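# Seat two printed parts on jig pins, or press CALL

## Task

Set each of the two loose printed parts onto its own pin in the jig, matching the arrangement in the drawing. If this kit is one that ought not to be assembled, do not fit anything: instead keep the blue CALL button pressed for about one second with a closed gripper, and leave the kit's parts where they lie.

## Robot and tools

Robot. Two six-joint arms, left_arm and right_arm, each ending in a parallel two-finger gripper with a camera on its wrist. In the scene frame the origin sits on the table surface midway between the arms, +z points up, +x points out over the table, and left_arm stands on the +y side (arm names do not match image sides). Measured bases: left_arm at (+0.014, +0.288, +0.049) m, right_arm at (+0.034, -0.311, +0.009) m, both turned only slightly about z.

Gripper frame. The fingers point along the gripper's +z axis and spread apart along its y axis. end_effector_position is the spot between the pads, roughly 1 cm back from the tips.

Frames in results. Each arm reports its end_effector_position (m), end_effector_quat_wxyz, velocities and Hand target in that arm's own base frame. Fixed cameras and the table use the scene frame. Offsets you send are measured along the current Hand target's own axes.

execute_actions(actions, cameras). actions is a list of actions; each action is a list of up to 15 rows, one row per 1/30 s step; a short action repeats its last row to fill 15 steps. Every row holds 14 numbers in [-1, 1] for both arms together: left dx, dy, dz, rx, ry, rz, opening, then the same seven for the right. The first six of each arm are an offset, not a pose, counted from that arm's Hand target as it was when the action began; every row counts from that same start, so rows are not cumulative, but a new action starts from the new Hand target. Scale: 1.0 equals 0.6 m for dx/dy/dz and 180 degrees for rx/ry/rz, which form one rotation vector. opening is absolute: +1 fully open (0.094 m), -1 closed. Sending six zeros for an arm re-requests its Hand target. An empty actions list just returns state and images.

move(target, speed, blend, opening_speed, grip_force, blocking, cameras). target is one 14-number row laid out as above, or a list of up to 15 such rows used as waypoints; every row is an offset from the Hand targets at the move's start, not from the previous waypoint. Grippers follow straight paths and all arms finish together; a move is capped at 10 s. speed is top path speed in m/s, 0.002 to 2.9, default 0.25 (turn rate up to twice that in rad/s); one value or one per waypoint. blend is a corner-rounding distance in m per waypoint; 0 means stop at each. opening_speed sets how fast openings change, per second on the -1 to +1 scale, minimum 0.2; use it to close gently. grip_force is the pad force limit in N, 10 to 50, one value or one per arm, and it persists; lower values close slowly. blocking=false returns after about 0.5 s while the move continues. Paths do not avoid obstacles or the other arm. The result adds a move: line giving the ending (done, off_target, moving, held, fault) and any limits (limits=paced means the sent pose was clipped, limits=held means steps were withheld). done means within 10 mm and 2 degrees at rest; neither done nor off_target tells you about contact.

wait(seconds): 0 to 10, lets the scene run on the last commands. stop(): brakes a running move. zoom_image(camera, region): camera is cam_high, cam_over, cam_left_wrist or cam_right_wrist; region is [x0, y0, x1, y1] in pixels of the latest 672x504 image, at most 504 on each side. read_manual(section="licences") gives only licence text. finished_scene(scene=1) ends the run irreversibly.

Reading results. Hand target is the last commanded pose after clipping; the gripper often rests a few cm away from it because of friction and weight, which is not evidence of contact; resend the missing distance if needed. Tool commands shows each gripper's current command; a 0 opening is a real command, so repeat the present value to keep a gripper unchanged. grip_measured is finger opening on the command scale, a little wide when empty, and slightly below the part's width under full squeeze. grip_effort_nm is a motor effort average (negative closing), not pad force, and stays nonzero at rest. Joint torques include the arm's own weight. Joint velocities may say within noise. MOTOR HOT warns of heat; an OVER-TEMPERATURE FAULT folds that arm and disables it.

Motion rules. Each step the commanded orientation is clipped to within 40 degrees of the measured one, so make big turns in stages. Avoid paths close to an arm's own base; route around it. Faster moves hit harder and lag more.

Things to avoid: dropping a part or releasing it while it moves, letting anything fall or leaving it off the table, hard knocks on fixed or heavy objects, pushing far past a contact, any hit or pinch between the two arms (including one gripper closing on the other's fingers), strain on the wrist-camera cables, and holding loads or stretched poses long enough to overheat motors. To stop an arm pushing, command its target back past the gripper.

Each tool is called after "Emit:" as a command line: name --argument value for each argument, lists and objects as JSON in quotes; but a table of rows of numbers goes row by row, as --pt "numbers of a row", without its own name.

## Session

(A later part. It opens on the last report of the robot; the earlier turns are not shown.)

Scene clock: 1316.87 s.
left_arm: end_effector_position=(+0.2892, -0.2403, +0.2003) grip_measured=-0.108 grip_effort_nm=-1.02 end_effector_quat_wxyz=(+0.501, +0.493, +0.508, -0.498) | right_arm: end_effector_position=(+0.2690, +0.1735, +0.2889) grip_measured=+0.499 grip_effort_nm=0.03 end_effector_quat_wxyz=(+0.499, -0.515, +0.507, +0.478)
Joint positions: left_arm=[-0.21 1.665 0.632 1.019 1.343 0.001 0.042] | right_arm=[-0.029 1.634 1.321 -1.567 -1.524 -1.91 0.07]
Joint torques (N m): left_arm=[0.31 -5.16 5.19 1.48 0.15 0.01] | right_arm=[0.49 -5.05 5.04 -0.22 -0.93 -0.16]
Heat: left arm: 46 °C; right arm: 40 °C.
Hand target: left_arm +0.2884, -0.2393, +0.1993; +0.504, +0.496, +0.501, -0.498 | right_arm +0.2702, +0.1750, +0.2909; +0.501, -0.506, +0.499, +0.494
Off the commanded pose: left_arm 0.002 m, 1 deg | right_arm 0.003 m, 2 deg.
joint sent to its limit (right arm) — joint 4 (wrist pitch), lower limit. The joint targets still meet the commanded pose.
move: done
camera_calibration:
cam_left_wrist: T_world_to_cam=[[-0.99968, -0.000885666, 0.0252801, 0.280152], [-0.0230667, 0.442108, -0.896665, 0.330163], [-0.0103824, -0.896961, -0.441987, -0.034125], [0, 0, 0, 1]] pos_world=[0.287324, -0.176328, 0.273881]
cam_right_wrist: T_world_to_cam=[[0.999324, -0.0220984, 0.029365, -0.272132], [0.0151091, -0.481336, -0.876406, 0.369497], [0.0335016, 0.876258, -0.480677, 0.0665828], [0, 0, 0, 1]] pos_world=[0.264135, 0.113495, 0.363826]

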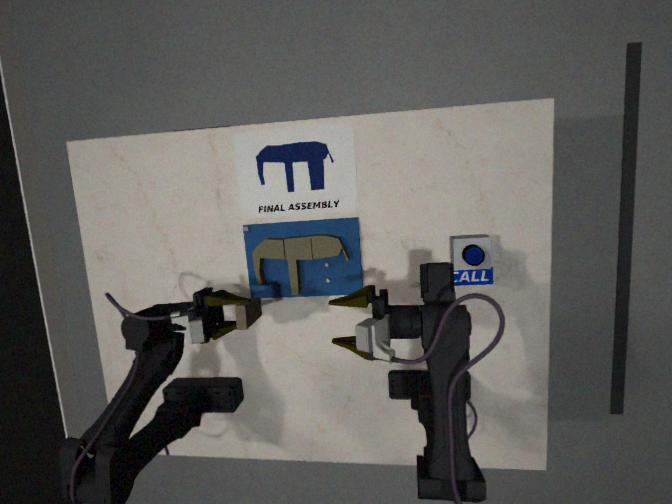

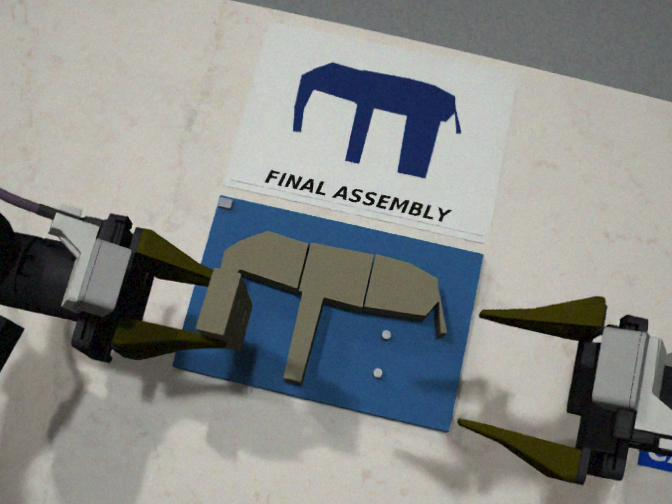

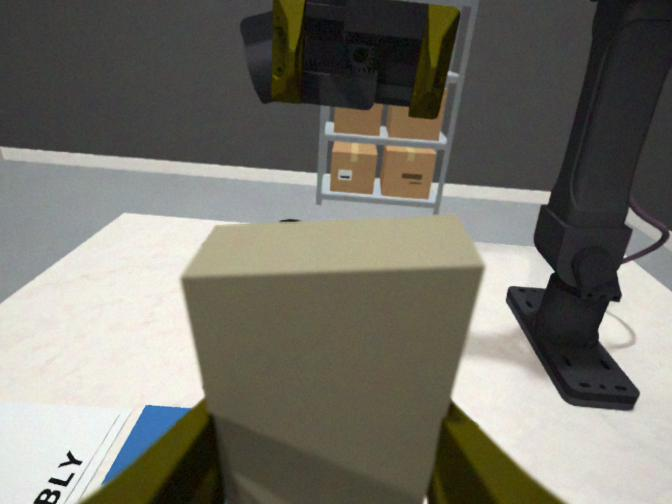

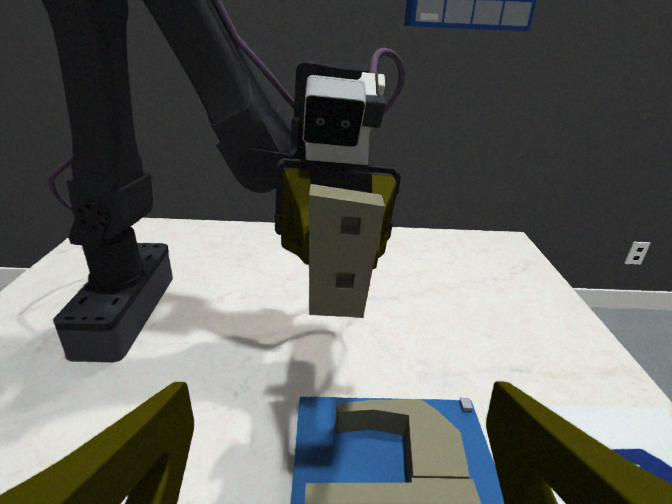

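Emit:
zoom_image --camera "cam_right_wrist" --region '[300, 180, 390, 260]'

Emit:
zoom_image --camera "cam_right_wrist" --region '[300, 250, 390, 330]'

Emit:
zoom_image --camera "cam_over" --region '[280, 235, 460, 395]'

Scaled by 5.600.

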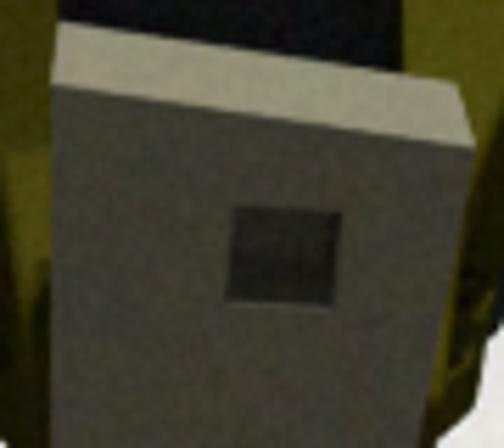

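Scaled by 5.600.

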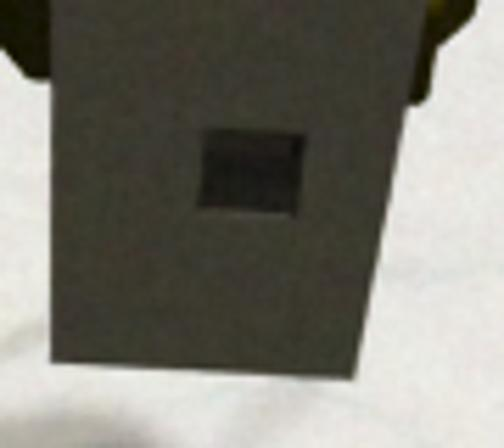

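Scaled by 2.800.

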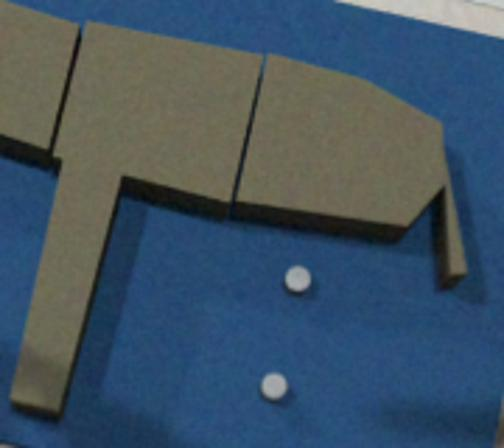

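Emit:
move --pt "0 0 0 0 0 0 -0.35 -0.0333 0.0833 -0.25 0.25 0 0 0.5" --pt "0.2167 0.0505 0.2362 -0.3917 0.3824 -0.3901 -0.35 -0.0333 0.0833 -0.25 0.25 0 0 0.5" --pt "0.3165 0.0505 0.2357 -0.3917 0.3824 -0.3901 -0.35 -0.0333 0.0833 -0.25 0.25 0 0 0.5" --speed '[0.3,0.25,0.08]' --cameras '["cam_left_wrist","cam_high"]'

Emit:
zoom_image --camera "cam_left_wrist" --region '[90, 130, 340, 310]'

Emit:
zoom_image --camera "cam_left_wrist" --region '[340, 130, 590, 310]'

Scene clock: 1508.07 s.
left_arm: end_effector_position=(+0.3186, -0.3770, +0.0163) grip_measured=-0.108 grip_effort_nm=-1.02 end_effector_quat_wxyz=(-0.006, -0.018, +1.000, +0.002) | right_arm: end_effector_position=(+0.2228, +0.0246, +0.3079) grip_measured=+0.499 grip_effort_nm=0.03 end_effector_quat_wxyz=(+0.656, -0.271, +0.662, +0.241)
Joint positions: left_arm=[-0.869 2.586 2.381 -1.376 0.007 -0.904 0.042] | right_arm=[-0.832 1.053 0.949 -1.564 -1.547 -1.705 0.07]
Joint torques (N m): left_arm=[-0.4 -12.38 6.08 0.36 -0.05 -0.06] | right_arm=[-0.43 -2.09 5.01 -0.01 -0.85 0.03]
Heat: left arm: 41 °C; right arm: 40 °C.
Hand target: left_arm +0.3204, -0.3814, +0.0102; +0.000, -0.018, +1.000, +0.000 | right_arm +0.2198, +0.0252, +0.3117; +0.657, -0.275, +0.650, +0.265
Off the commanded pose: left_arm 0.008 m, 1 deg | right_arm 0.005 m, 3 deg.
joint sent to its limit (right arm) — joint 4 (wrist pitch), lower limit. The joint targets are off in orientation, not in position.
move: off_target (right_arm)
camera_calibration:
cam_left_wrist: T_world_to_cam=[[0.0490986, -0.998704, 0.0134171, -0.396127], [-0.892106, -0.0378093, 0.450241, 0.300324], [-0.44915, -0.0340757, -0.892806, 0.234749], [0, 0, 0, 1]] pos_world=[0.392807, -0.376259, 0.0796818]
Images, in order (width x height): cam_high 672x504, cam_left_wrist 672x504.

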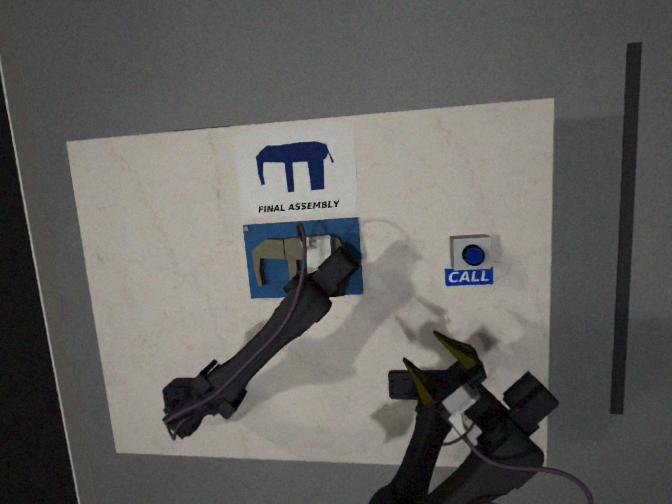

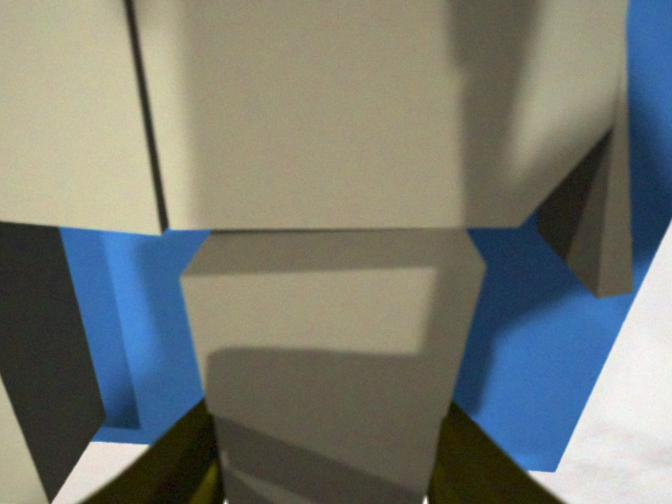

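Scaled by 2.016.

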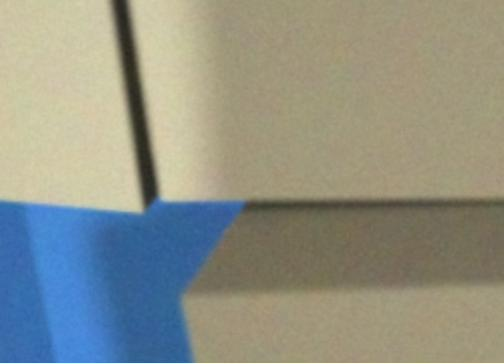

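Scaled by 2.016.

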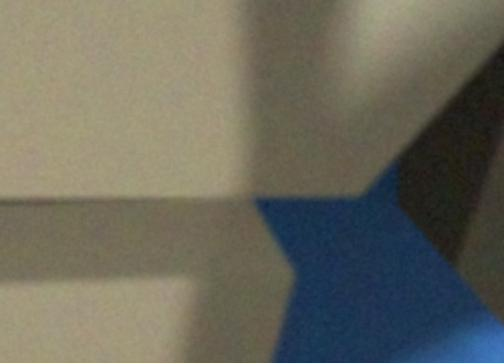

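Emit:
move --target '[0.0058,-0.0045,0.015,0,0,0,-0.35,0,0,0,0,0,0,0.5]' --speed 0.05 --cameras '["cam_left_wrist"]'

Emit:
zoom_image --camera "cam_left_wrist" --region '[90, 150, 340, 330]'

Emit:
zoom_image --camera "cam_left_wrist" --region '[340, 150, 590, 330]'

Scene clock: 1540.10 s.
left_arm: end_effector_position=(+0.3168, -0.3796, +0.0076) grip_measured=-0.108 grip_effort_nm=-1.02 end_effector_quat_wxyz=(-0.005, -0.019, +1.000, +0.001) | right_arm: end_effector_position=(+0.2228, +0.0246, +0.3079) grip_measured=+0.499 grip_effort_nm=0.03 end_effector_quat_wxyz=(+0.656, -0.271, +0.662, +0.241)
Joint positions: left_arm=[-0.875 2.586 2.346 -1.339 0.007 -0.913 0.042] | right_arm=[-0.832 1.053 0.949 -1.564 -1.547 -1.705 0.07]
Joint torques (N m): left_arm=[-0.65 -12.4 5.94 0.31 -0.07 -0.08] | right_arm=[-0.59 -2.13 4.97 -0.01 -0.86 0.06]
Heat: left arm: 46 °C; right arm: 41 °C.
Hand target: left_arm +0.3169, -0.3842, +0.0012; +0.000, -0.018, +1.000, +0.000 | right_arm +0.2198, +0.0252, +0.3117; +0.657, -0.275, +0.650, +0.265
Off the commanded pose: left_arm 0.008 m, 1 deg | right_arm 0.005 m, 3 deg.
joint sent to its limit (right arm) — joint 4 (wrist pitch), lower limit. The joint targets are off in orientation, not in position.
move: off_target (right_arm)
camera_calibration:
cam_left_wrist: T_world_to_cam=[[0.0512553, -0.998566, 0.0154346, -0.399048], [-0.892796, -0.0388895, 0.44878, 0.302382], [-0.447537, -0.0367823, -0.893509, 0.224539], [0, 0, 0, 1]] pos_world=[0.390908, -0.378457, 0.071084]
Images, in order (width x height): cam_left_wrist 672x504.

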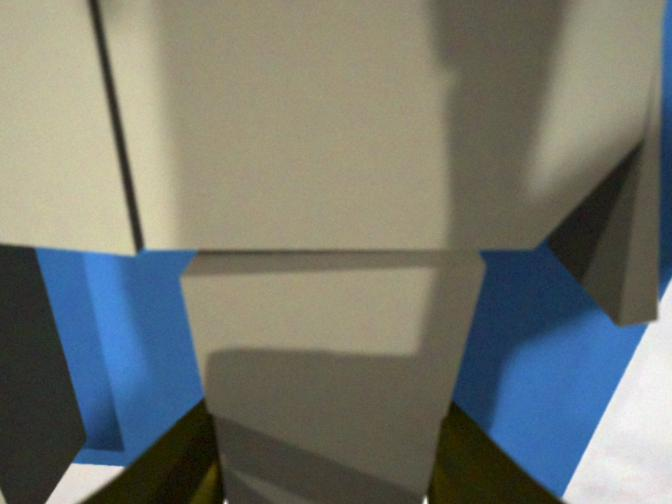

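Scaled by 2.016.

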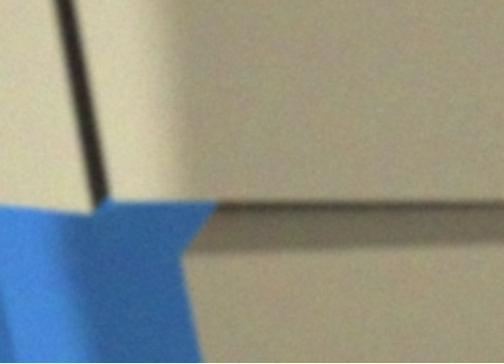

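Scaled by 2.016.

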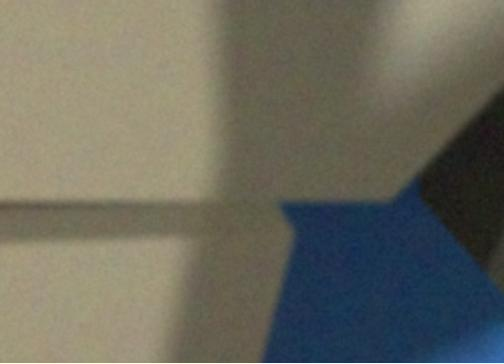

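Emit:
move --pt "0.0033 -0.0037 -0.0333 0 0 0 -0.35 0 0 0 0 0 0 0.5" --pt "0.0033 -0.0037 0 0 0 0 -0.35 0 0 0 0 0 0 0.5" --speed 0.06 --cameras '["cam_left_wrist"]'

Emit:
zoom_image --camera "cam_left_wrist" --region '[90, 150, 340, 330]'

Emit:
zoom_image --camera "cam_left_wrist" --region '[340, 150, 590, 330]'

Scene clock: 1562.63 s.
left_arm: end_effector_position=(+0.3153, -0.3833, +0.0088) grip_measured=-0.108 grip_effort_nm=-1.02 end_effector_quat_wxyz=(-0.003, -0.018, +1.000, -0.002) | right_arm: end_effector_position=(+0.2228, +0.0246, +0.3079) grip_measured=+0.499 grip_effort_nm=0.03 end_effector_quat_wxyz=(+0.656, -0.271, +0.662, +0.241)
Joint positions: left_arm=[-0.882 2.586 2.351 -1.336 0.007 -0.919 0.042] | right_arm=[-0.832 1.053 0.949 -1.564 -1.547 -1.705 0.07]
Joint torques (N m): left_arm=[-0.51 -12.12 6.16 0.3 -0.05 -0.05] | right_arm=[-0.51 -2.17 4.97 -0.01 -0.87 0.04]
Heat: left arm: 48 °C; right arm: 41 °C.
Hand target: left_arm +0.3151, -0.3864, +0.0011; +0.000, -0.018, +1.000, +0.000 | right_arm +0.2198, +0.0252, +0.3117; +0.657, -0.275, +0.650, +0.265
Off the commanded pose: left_arm 0.008 m, 0 deg | right_arm 0.005 m, 3 deg.
joint sent to its limit (right arm) — joint 4 (wrist pitch), lower limit. The joint targets are off in orientation, not in position.
move: off_target (right_arm)
camera_calibration:
cam_left_wrist: T_world_to_cam=[[0.0500935, -0.998515, 0.0214322, -0.402429], [-0.894996, -0.0353557, 0.444671, 0.302374], [-0.443253, -0.0414568, -0.895437, 0.221593], [0, 0, 0, 1]] pos_world=[0.389004, -0.381954, 0.0725904]
Images, in order (width x height): cam_left_wrist 672x504.

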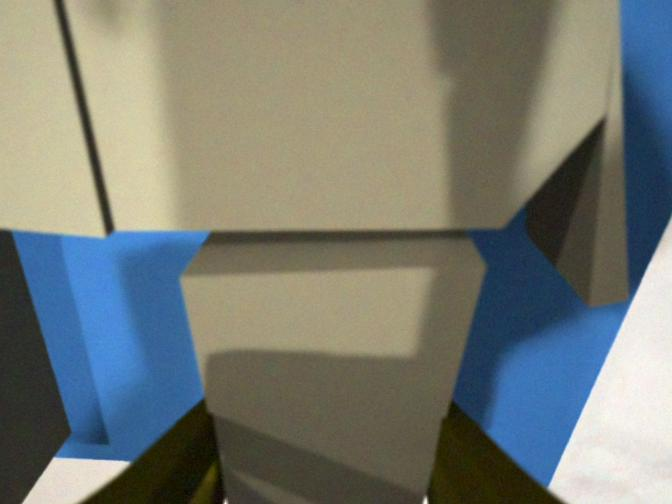

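Scaled by 2.016.

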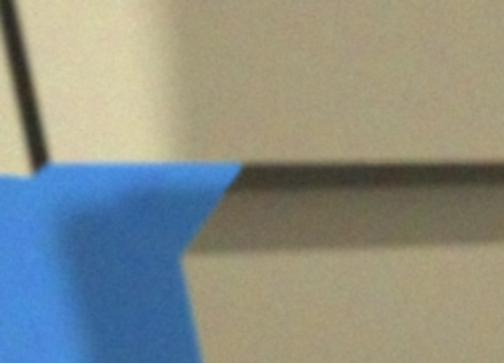

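Scaled by 2.016.

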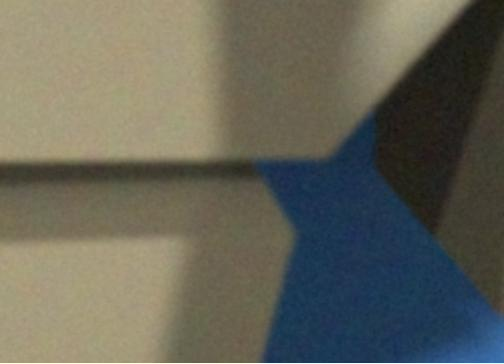

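Emit:
move --pt "-0.0005 0.0133 -0.025 0 0 0 -0.35 0 0 0 0 0 0 0.5" --pt "-0.0001 0.002 -0.025 0 0 0 -0.35 0 0 0 0 0 0 0.5" --pt "-0.0001 0.002 0.0152 0 0 0 -0.35 0 0 0 0 0 0 0.5" --speed 0.06 --cameras '["cam_left_wrist"]'

Emit:
zoom_image --camera "cam_left_wrist" --region '[90, 170, 340, 350]'

Emit:
zoom_image --camera "cam_left_wrist" --region '[340, 170, 590, 350]'

Scene clock: 1603.83 s.
left_arm: end_effector_position=(+0.3128, -0.3803, -0.0019) grip_measured=-0.108 grip_effort_nm=-1.02 end_effector_quat_wxyz=(-0.007, -0.018, +1.000, +0.004) | right_arm: end_effector_position=(+0.2228, +0.0246, +0.3079) grip_measured=+0.499 grip_effort_nm=0.03 end_effector_quat_wxyz=(+0.656, -0.271, +0.662, +0.241)
Joint positions: left_arm=[-0.882 2.586 2.308 -1.308 0.007 -0.918 0.042] | right_arm=[-0.832 1.053 0.949 -1.564 -1.547 -1.705 0.07]
Joint torques (N m): left_arm=[-0.31 -12.44 6.04 0.42 -0.08 -0.08] | right_arm=[-0.51 -2.1 4.94 0 -0.87 0.06]
Heat: left arm: 49 °C; right arm: 41 °C.
Hand target: left_arm +0.3151, -0.3852, -0.0080; +0.000, -0.018, +1.000, +0.000 | right_arm +0.2198, +0.0252, +0.3117; +0.657, -0.275, +0.650, +0.265
Off the commanded pose: left_arm 0.008 m, 1 deg | right_arm 0.005 m, 3 deg.
joint sent to its limit (right arm) — joint 4 (wrist pitch), lower limit. The joint targets are off in orientation, not in position.
move: off_target (right_arm)
camera_calibration:
cam_left_wrist: T_world_to_cam=[[0.0498542, -0.998711, 0.00956781, -0.399056], [-0.890765, -0.0401288, 0.452689, 0.301894], [-0.451722, -0.0310911, -0.891617, 0.217609], [0, 0, 0, 1]] pos_world=[0.38711, -0.379662, 0.0611777]
Images, in order (width x height): cam_left_wrist 672x504.

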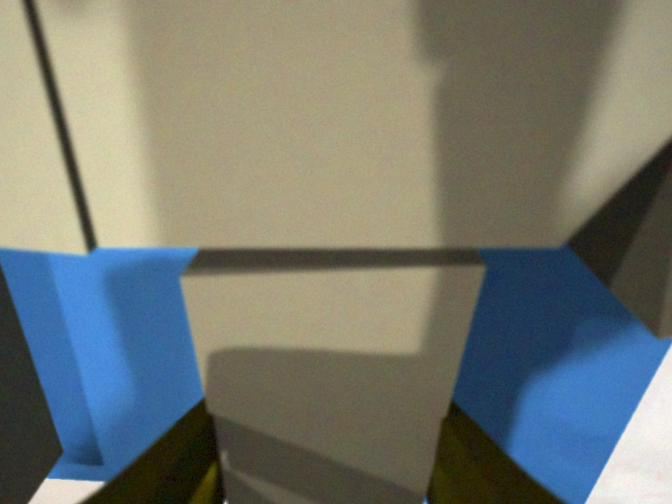

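Scaled by 2.016.

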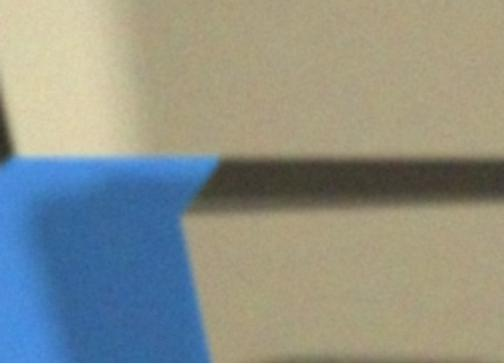

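Scaled by 2.016.

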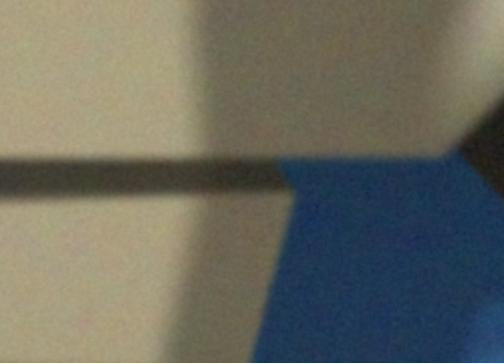

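Emit:
move --pt "-0.005 -0.0013 0.0 0 0 0 -0.35 0 0 0 0 0 0 0.5" --pt "-0.005 -0.0013 0.0133 0 0 0 -0.35 0 0 0 0 0 0 0.5" --speed 0.04 --cameras '["cam_left_wrist"]'

Emit:
zoom_image --camera "cam_left_wrist" --region '[50, 170, 340, 370]'

Emit:
zoom_image --camera "cam_left_wrist" --region '[340, 170, 630, 370]'

Scene clock: 1630.00 s.
left_arm: end_effector_position=(+0.3130, -0.3806, -0.0050) grip_measured=-0.108 grip_effort_nm=-1.02 end_effector_quat_wxyz=(-0.008, -0.018, +1.000, +0.004) | right_arm: end_effector_position=(+0.2228, +0.0246, +0.3079) grip_measured=+0.499 grip_effort_nm=0.03 end_effector_quat_wxyz=(+0.656, -0.271, +0.662, +0.241)
Joint positions: left_arm=[-0.882 2.592 2.308 -1.304 0.007 -0.918 0.042] | right_arm=[-0.832 1.053 0.949 -1.564 -1.547 -1.705 0.07]
Joint torques (N m): left_arm=[-0.05 -11.69 6.2 0.52 -0.05 0.01] | right_arm=[-0.54 -2.09 4.96 0 -0.86 0.04]
Heat: left arm: 49 °C; right arm: 41 °C.
Hand target: left_arm +0.3182, -0.3859, -0.0160; +0.000, -0.018, +1.000, +0.000 | right_arm +0.2198, +0.0252, +0.3117; +0.657, -0.275, +0.650, +0.265
Off the commanded pose: left_arm 0.013 m, 1 deg | right_arm 0.005 m, 3 deg.
joint sent to its limit (right arm) — joint 4 (wrist pitch), lower limit. The joint targets are off in orientation, not in position.
move: off_target (left_arm, right_arm)
camera_calibration:
cam_left_wrist: T_world_to_cam=[[0.0498186, -0.998726, 0.00807842, -0.399348], [-0.890215, -0.0407359, 0.453716, 0.303046], [-0.452809, -0.029795, -0.89111, 0.215851], [0, 0, 0, 1]] pos_world=[0.387411, -0.380063, 0.0580761]
Images, in order (width x height): cam_left_wrist 672x504.

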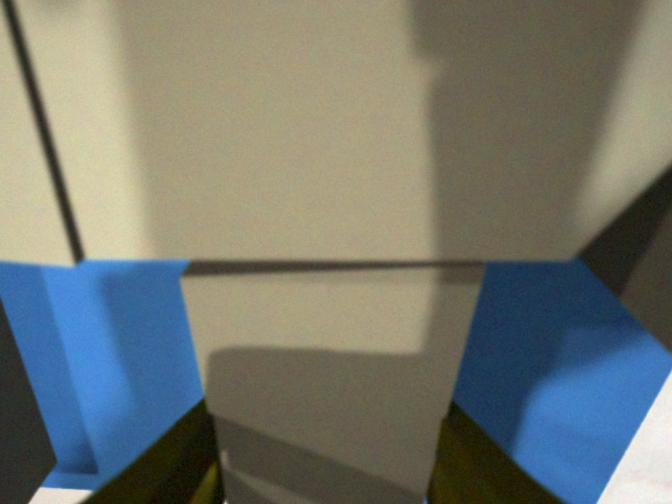

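Scaled by 1.738.

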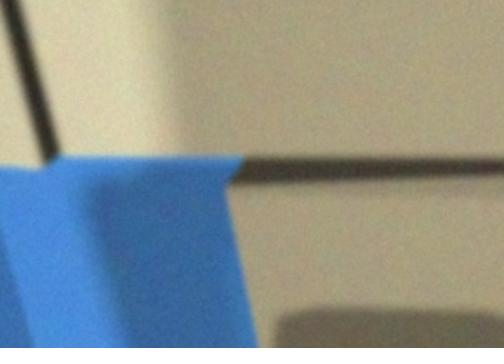

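Scaled by 1.738.

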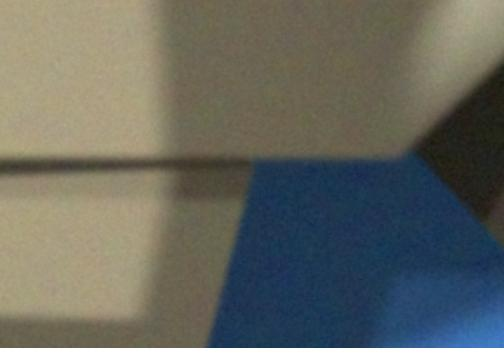

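Emit:
move --target '[-0.006,0,-0.008,0,0,0,-0.35,0,0,0,0,0,0,0.5]' --speed 0.03 --cameras '["cam_left_wrist","cam_over"]'

Emit:
zoom_image --camera "cam_left_wrist" --region '[50, 170, 340, 370]'

Emit:
zoom_image --camera "cam_left_wrist" --region '[340, 170, 630, 370]'

Scene clock: 1651.57 s.
left_arm: end_effector_position=(+0.3134, -0.3811, -0.0079) grip_measured=-0.108 grip_effort_nm=-1.02 end_effector_quat_wxyz=(-0.009, -0.017, +1.000, +0.006) | right_arm: end_effector_position=(+0.2228, +0.0246, +0.3079) grip_measured=+0.499 grip_effort_nm=0.03 end_effector_quat_wxyz=(+0.656, -0.271, +0.662, +0.241)
Joint positions: left_arm=[-0.882 2.603 2.318 -1.305 0.007 -0.916 0.042] | right_arm=[-0.832 1.053 0.949 -1.564 -1.547 -1.705 0.07]
Joint torques (N m): left_arm=[0.39 -11.58 8.87 0.23 -0.04 0.05] | right_arm=[-0.53 -2.19 4.97 -0.02 -0.85 0.05]
Heat: left arm: 49 °C; right arm: 41 °C.
Hand target: left_arm +0.3217, -0.3858, -0.0112; +0.000, -0.018, +1.000, +0.000 | right_arm +0.2198, +0.0252, +0.3117; +0.657, -0.275, +0.650, +0.265
Off the commanded pose: left_arm 0.010 m, 1 deg | right_arm 0.005 m, 3 deg.
joint sent to its limit (right arm) — joint 4 (wrist pitch), lower limit. The joint targets are off in orientation, not in position.
move: off_target (right_arm)
camera_calibration:
cam_left_wrist: T_world_to_cam=[[0.0475949, -0.998853, 0.00529411, -0.399186], [-0.889294, -0.0399598, 0.455587, 0.304791], [-0.454853, -0.0263917, -0.890175, 0.215372], [0, 0, 0, 1]] pos_world=[0.38801, -0.380865, 0.0549731]
Images, in order (width x height): cam_over 672x504, cam_left_wrist 672x504.

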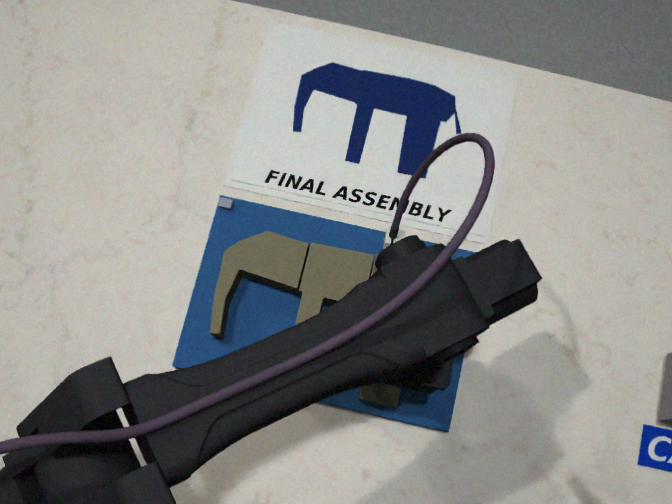

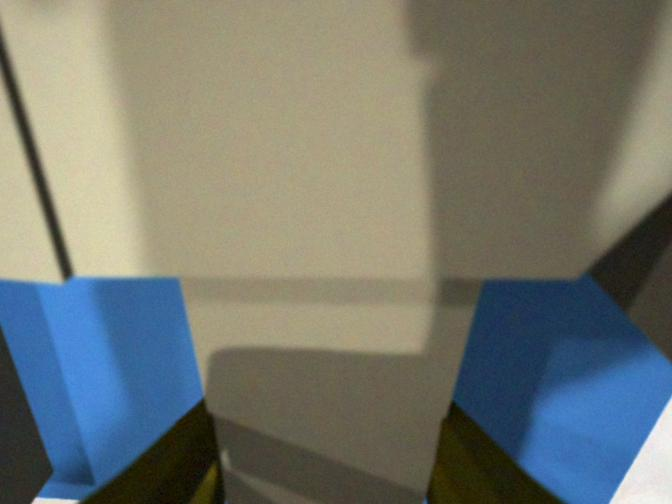

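Scaled by 1.738.

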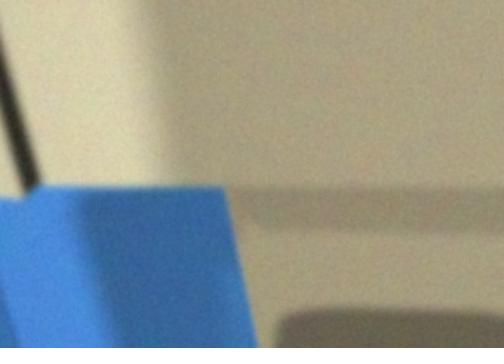

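Scaled by 1.738.

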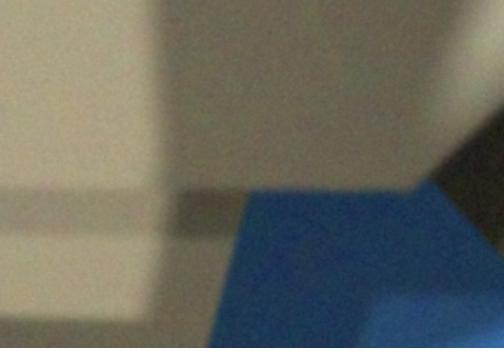

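Emit:
move --target '[0,0,0.008,0,0,0,-0.35,0,0,0,0,0,0,0.5]' --speed 0.03 --cameras '["cam_left_wrist"]'

Scene clock: 1669.20 s.
left_arm: end_effector_position=(+0.3134, -0.3811, -0.0079) grip_measured=-0.108 grip_effort_nm=-1.02 end_effector_quat_wxyz=(-0.009, -0.017, +1.000, +0.006) | right_arm: end_effector_position=(+0.2228, +0.0246, +0.3079) grip_measured=+0.499 grip_effort_nm=0.03 end_effector_quat_wxyz=(+0.656, -0.271, +0.662, +0.241)
Joint positions: left_arm=[-0.882 2.603 2.318 -1.305 0.007 -0.916 0.042] | right_arm=[-0.832 1.053 0.949 -1.564 -1.547 -1.705 0.07]
Joint torques (N m): left_arm=[0.4 -11.45 7.62 0.4 -0.06 0.04] | right_arm=[-0.51 -2.25 4.97 -0.02 -0.86 0.04]
Heat: left arm: 49 °C; right arm: 41 °C.
Hand target: left_arm +0.3217, -0.3858, -0.0160; +0.000, -0.018, +1.000, +0.000 | right_arm +0.2198, +0.0252, +0.3117; +0.657, -0.275, +0.650, +0.265
Off the commanded pose: left_arm 0.013 m, 1 deg | right_arm 0.005 m, 3 deg.
joint sent to its limit (right arm) — joint 4 (wrist pitch), lower limit. The joint targets are off in orientation, not in position.
move: off_target (left_arm, right_arm)
camera_calibration:
cam_left_wrist: T_world_to_cam=[[0.0475949, -0.998853, 0.00529411, -0.399186], [-0.889294, -0.0399598, 0.455587, 0.304791], [-0.454853, -0.0263917, -0.890175, 0.215372], [0, 0, 0, 1]] pos_world=[0.38801, -0.380865, 0.0549731]
Images, in order (width x height): cam_left_wrist 672x504.

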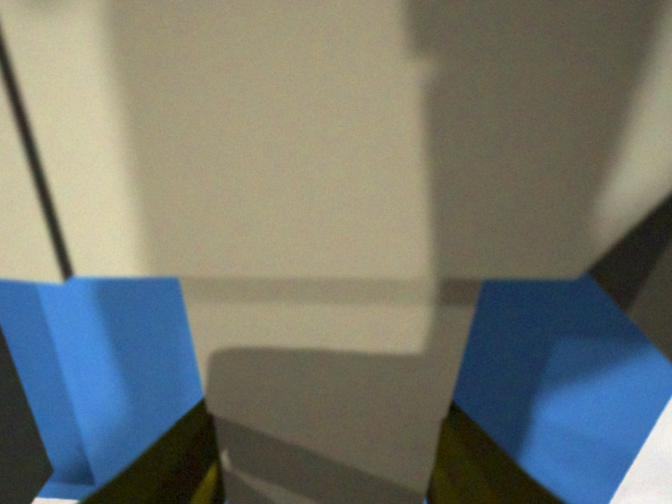

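Emit:
move --pt "0.011 0.005 -0.0117 0 0 0 -0.35 0 0 0 0 0 0 0.5" --pt "0.011 0.005 -0.0117 0 0 0 0.2 0 0 0 0 0 0 0.5" --pt "0.011 0.005 -0.19 0 0 0 0.2 0 0 0 0 0 0 0.5" --speed '[0.03,0.05,0.1]' --opening_speed 0.8

Emit:
zoom_image --camera "cam_left_wrist" --region '[100, 50, 604, 504]'

Scene clock: 1684.97 s.
left_arm: end_effector_position=(+0.3155, -0.3836, +0.0666) grip_measured=+0.197 grip_effort_nm=0.17 end_effector_quat_wxyz=(+0.006, -0.017, +1.000, -0.013) | right_arm: end_effector_position=(+0.2228, +0.0246, +0.3079) grip_measured=+0.499 grip_effort_nm=0.03 end_effector_quat_wxyz=(+0.656, -0.271, +0.662, +0.241)
Joint positions: left_arm=[-0.882 2.592 2.595 -1.546 0.007 -0.916 0.056] | right_arm=[-0.832 1.053 0.949 -1.564 -1.547 -1.705 0.07]
Joint torques (N m): left_arm=[-0.1 -17.83 6.46 0.01 -0.08 -0.05] | right_arm=[-0.55 -2.18 5.03 -0.02 -0.85 0.04]
Heat: left arm: 49 °C; right arm: 41 °C.
Hand target: left_arm +0.3150, -0.3829, +0.0980; +0.000, -0.018, +1.000, +0.000 | right_arm +0.2198, +0.0252, +0.3117; +0.657, -0.275, +0.650, +0.265
Off the commanded pose: left_arm 0.031 m, 2 deg | right_arm 0.005 m, 3 deg.
joint sent to its limit (left arm) — joint 4 (wrist pitch), lower limit. The joint targets are off in orientation, not in position.
joint sent to its limit (right arm) — joint 4 (wrist pitch), lower limit. The joint targets are off in orientation, not in position.
move: off_target (left_arm, right_arm)
camera_calibration:
cam_left_wrist: T_world_to_cam=[[0.0472429, -0.99795, 0.0431762, -0.404275], [-0.902612, -0.0241353, 0.429777, 0.284534], [-0.427854, -0.0592753, -0.901902, 0.262162], [0, 0, 0, 1]] pos_world=[0.38809, -0.38104, 0.131613]
cam_right_wrist: T_world_to_cam=[[0.668611, -0.742763, 0.0355305, -0.140271], [-0.32267, -0.332842, -0.886059, 0.389753], [0.669958, 0.580964, -0.46221, 0.0675407], [0, 0, 0, 1]] pos_world=[0.174299, -0.0137005, 0.381545]

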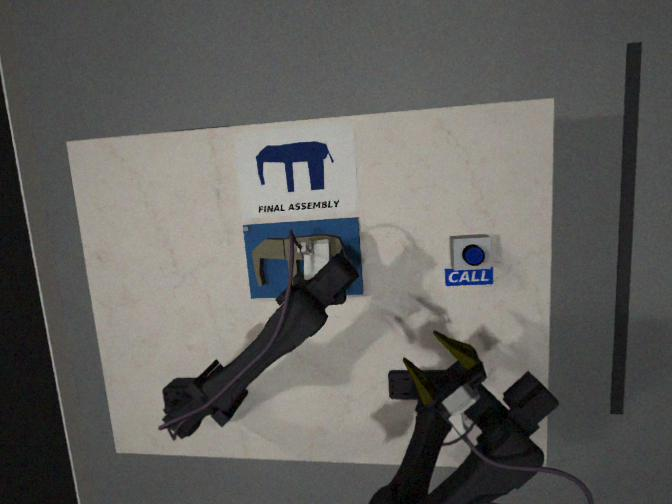

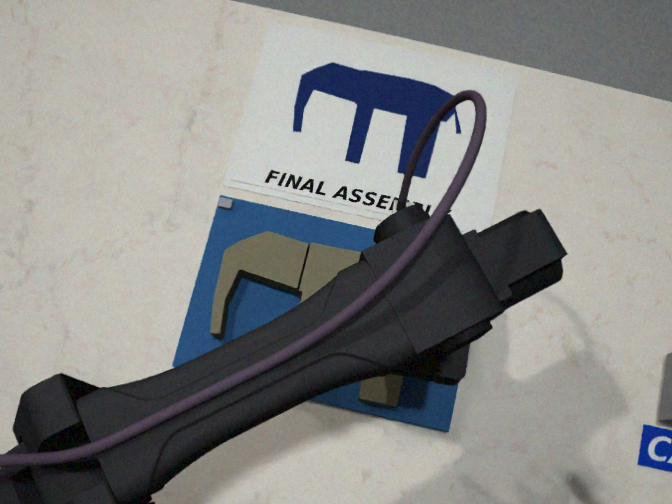

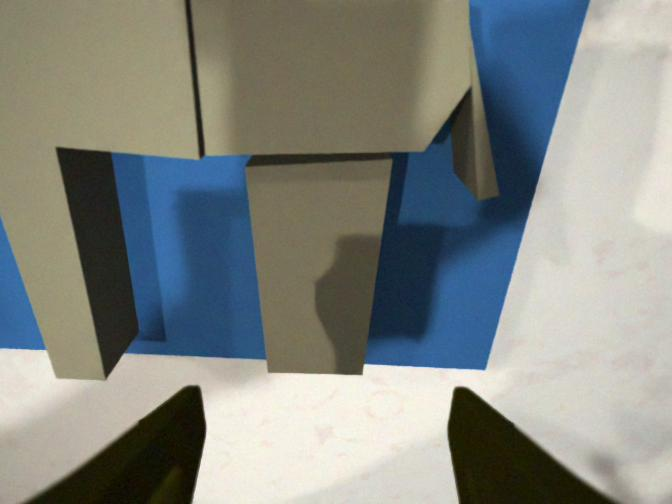

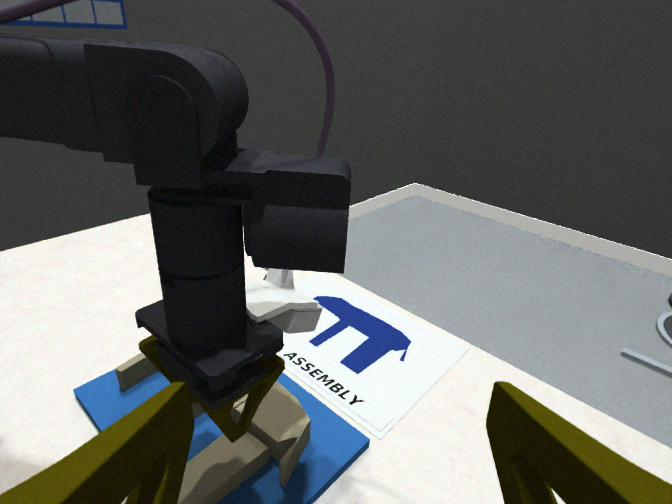

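Scaled by 1.000.

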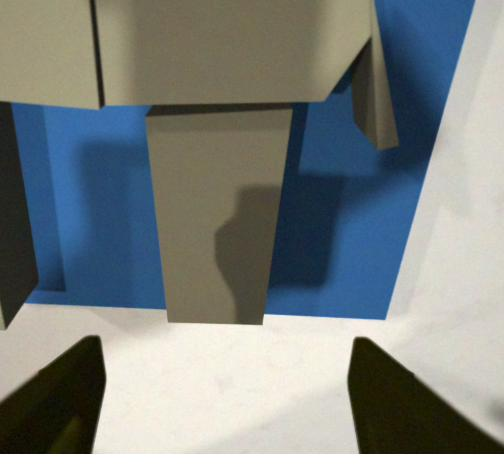

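Emit:
move --target '[0.011,0.389,-0.0867,0,0,0,0.2,0,0,0,0,0,0,0.5]' --speed 0.25 --cameras '["cam_over","cam_high","cam_right_wrist"]'

Emit:
zoom_image --camera "cam_over" --region '[200, 220, 470, 420]'

Emit:
zoom_image --camera "cam_right_wrist" --region '[60, 320, 380, 504]'

Scene clock: 1697.00 s.
left_arm: end_effector_position=(+0.3044, -0.1511, +0.1406) grip_measured=+0.197 grip_effort_nm=0.16 end_effector_quat_wxyz=(-0.010, -0.022, +1.000, +0.003) | right_arm: end_effector_position=(+0.2228, +0.0246, +0.3079) grip_measured=+0.499 grip_effort_nm=0.03 end_effector_quat_wxyz=(+0.656, -0.271, +0.662, +0.241)
Joint positions: left_arm=[-0.462 1.853 1.688 -1.426 0.004 -0.506 0.056] | right_arm=[-0.832 1.053 0.949 -1.564 -1.547 -1.705 0.07]
Joint torques (N m): left_arm=[-0.44 -10.71 5.48 0.02 -0.03 0.04] | right_arm=[-0.53 -2.15 4.97 0.01 -0.87 0.04]
Heat: left arm: 53 °C; right arm: 41 °C.
Hand target: left_arm +0.3000, -0.1500, +0.1499; +0.000, -0.018, +1.000, +0.000 | right_arm +0.2198, +0.0252, +0.3117; +0.657, -0.275, +0.650, +0.265
Off the commanded pose: left_arm 0.010 m, 1 deg | right_arm 0.005 m, 3 deg.
joint sent to its limit (right arm) — joint 4 (wrist pitch), lower limit. The joint targets are off in orientation, not in position.
move: off_target (right_arm)
camera_calibration:
cam_right_wrist: T_world_to_cam=[[0.668611, -0.742763, 0.0355305, -0.140271], [-0.32267, -0.332842, -0.886059, 0.389753], [0.669958, 0.580964, -0.46221, 0.0675407], [0, 0, 0, 1]] pos_world=[0.174299, -0.0137005, 0.381545]
Images, in order (width x height): cam_high 672x504, cam_over 672x504, cam_right_wrist 672x504.

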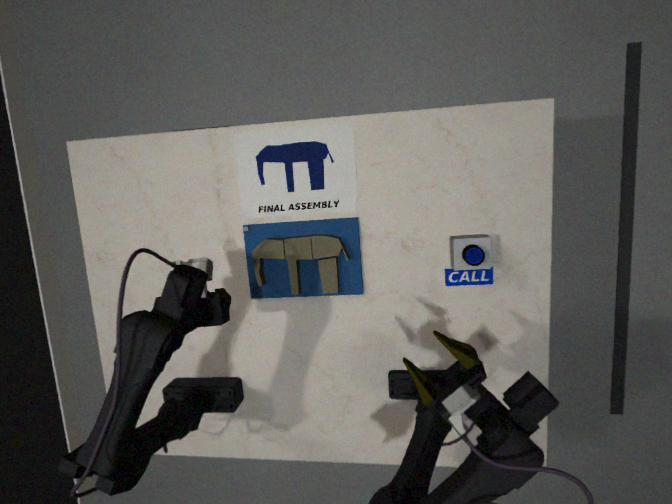

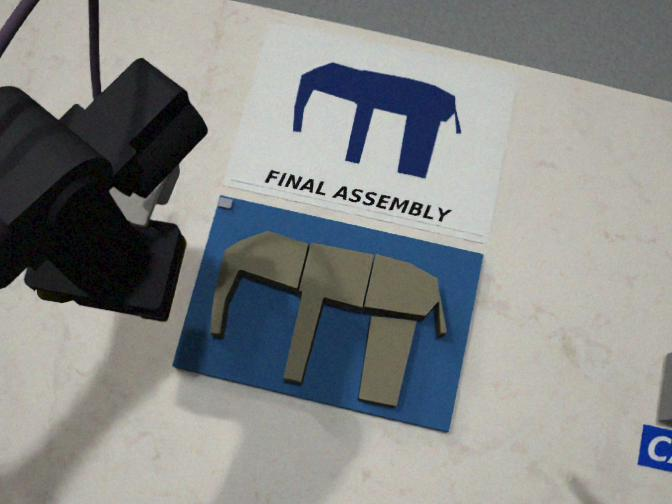

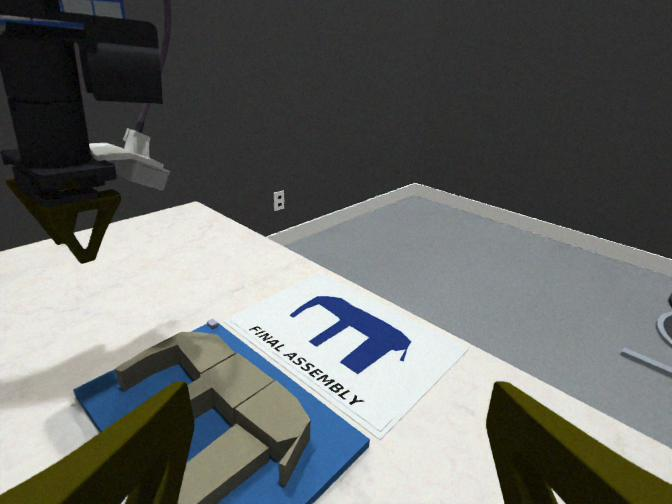

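Scaled by 1.867.

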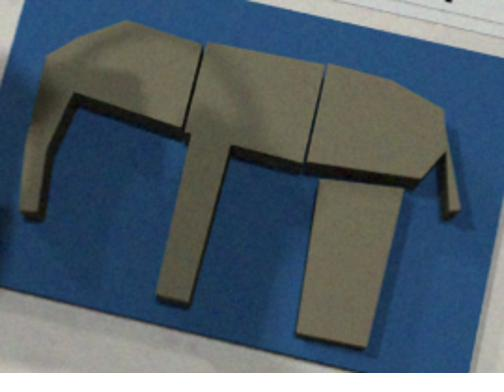

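Scaled by 1.575.

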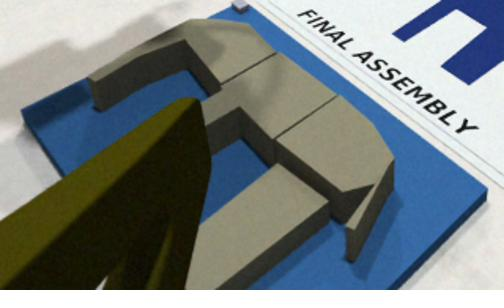

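Emit:
zoom_image --camera "cam_over" --region '[260, 230, 460, 420]'

Emit:
zoom_image --camera "cam_over" --region '[280, 50, 480, 240]'

Emit:
zoom_image --camera "cam_right_wrist" --region '[180, 350, 340, 504]'

Scaled by 2.520.

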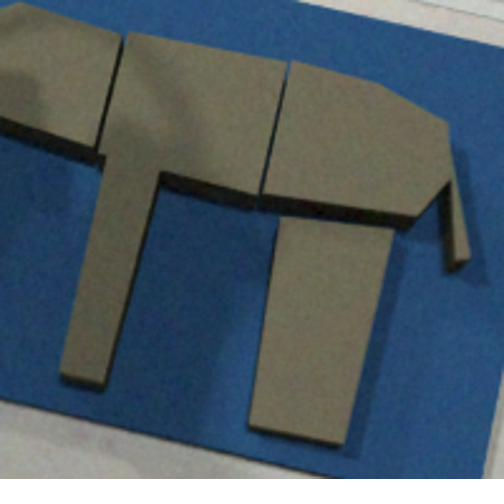

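Scaled by 2.520.

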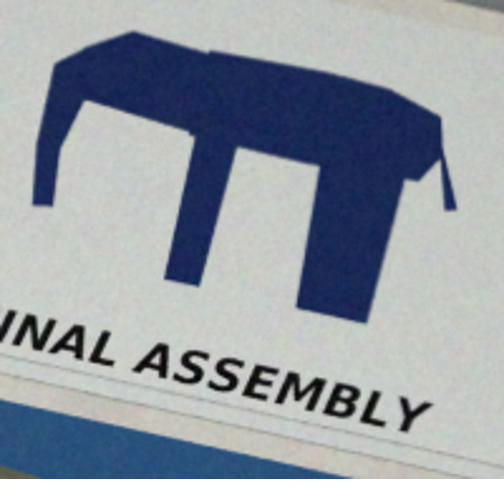

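Scaled by 3.150.

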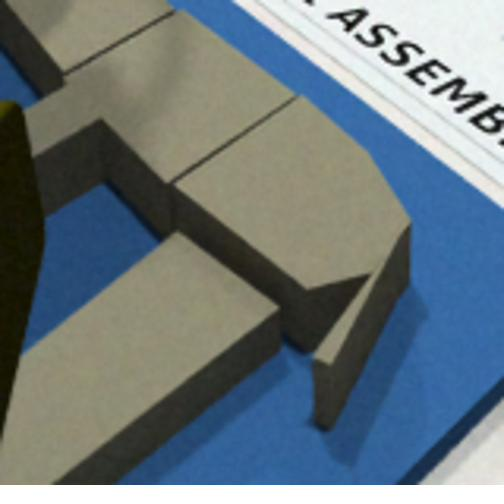

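Emit:
zoom_image --camera "cam_over" --region '[355, 290, 435, 350]'

Emit:
zoom_image --camera "cam_over" --region '[340, 370, 420, 430]'

Emit:
zoom_image --camera "cam_over" --region '[385, 110, 465, 190]'

Emit:
zoom_image --camera "cam_over" --region '[270, 330, 350, 390]'

Scaled by 6.300.

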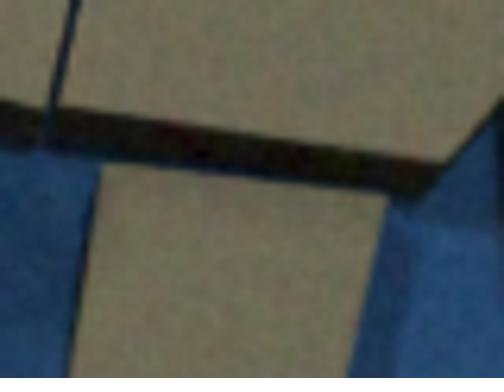

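Scaled by 6.300.

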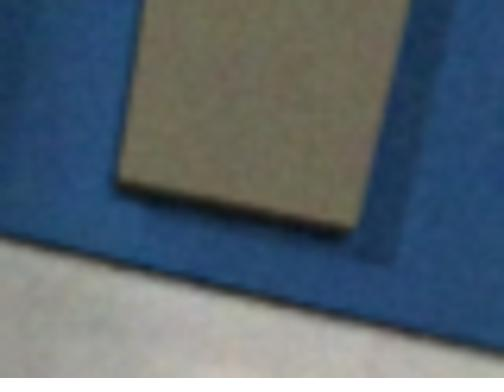

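Scaled by 6.300.

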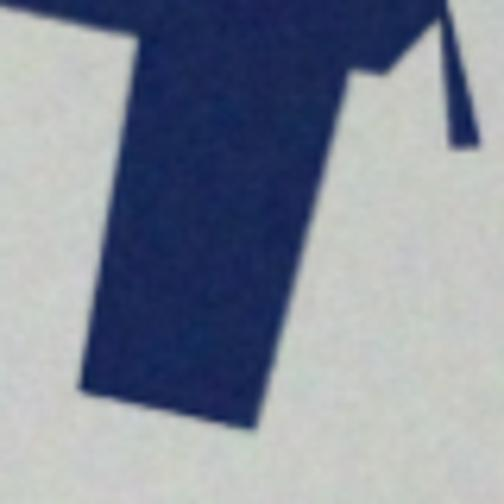

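Scaled by 6.300.

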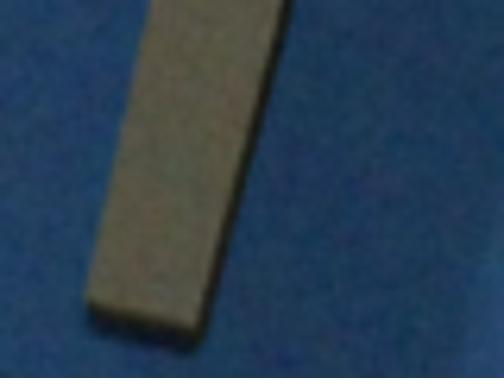

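Emit:
move --pt "-0.0117 -0.3932 0.15 0 0 0.0083 0.25 0 0 0 0 0 0 0.5" --pt "-0.0117 -0.3932 0.265 0 0 0.0083 0.25 0 0 0 0 0 0 0.5" --speed '[0.25,0.07]' --cameras '["cam_left_wrist"]'

Scene clock: 1801.93 s.
left_arm: end_effector_position=(+0.3099, -0.3853, -0.0099) grip_measured=+0.247 grip_effort_nm=0.17 end_effector_quat_wxyz=(-0.007, +0.002, +1.000, +0.006) | right_arm: end_effector_position=(+0.2228, +0.0246, +0.3079) grip_measured=+0.499 grip_effort_nm=0.03 end_effector_quat_wxyz=(+0.656, -0.271, +0.662, +0.241)
Joint positions: left_arm=[-0.894 2.607 2.316 -1.298 0.004 -0.891 0.059] | right_arm=[-0.832 1.053 0.949 -1.564 -1.547 -1.705 0.07]
Joint torques (N m): left_arm=[0.69 -13.65 5.7 0.31 -0.02 -0.06] | right_arm=[-0.54 -2.15 4.98 0.01 -0.85 0.06]
Heat: left arm: 45 °C; right arm: 41 °C.
Hand target: left_arm +0.3155, -0.3856, -0.0089; +0.000, -0.005, +1.000, +0.000 | right_arm +0.2198, +0.0252, +0.3117; +0.657, -0.275, +0.650, +0.265
Off the commanded pose: left_arm 0.006 m, 1 deg | right_arm 0.005 m, 3 deg.
joint sent to its limit (right arm) — joint 4 (wrist pitch), lower limit. The joint targets are off in orientation, not in position.
move: off_target (right_arm)
camera_calibration:
cam_left_wrist: T_world_to_cam=[[0.0101412, -0.999932, 0.00570307, -0.392049], [-0.892053, -0.00646977, 0.451885, 0.316121], [-0.451818, -0.00967009, -0.892058, 0.21735], [0, 0, 0, 1]] pos_world=[0.384175, -0.387876, 0.0532745]
Images, in order (width x height): cam_left_wrist 672x504.

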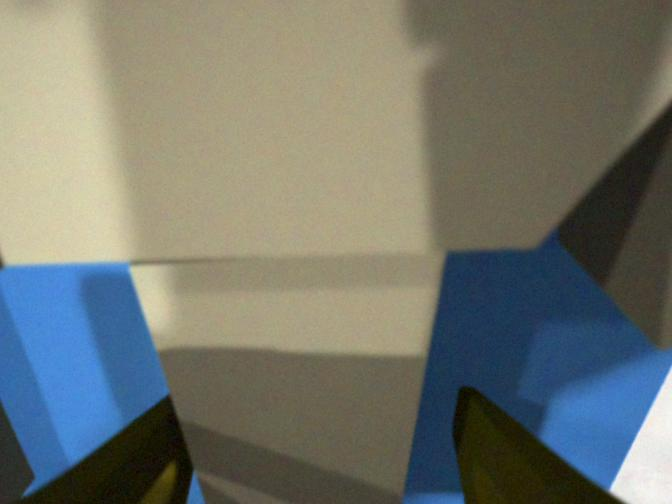

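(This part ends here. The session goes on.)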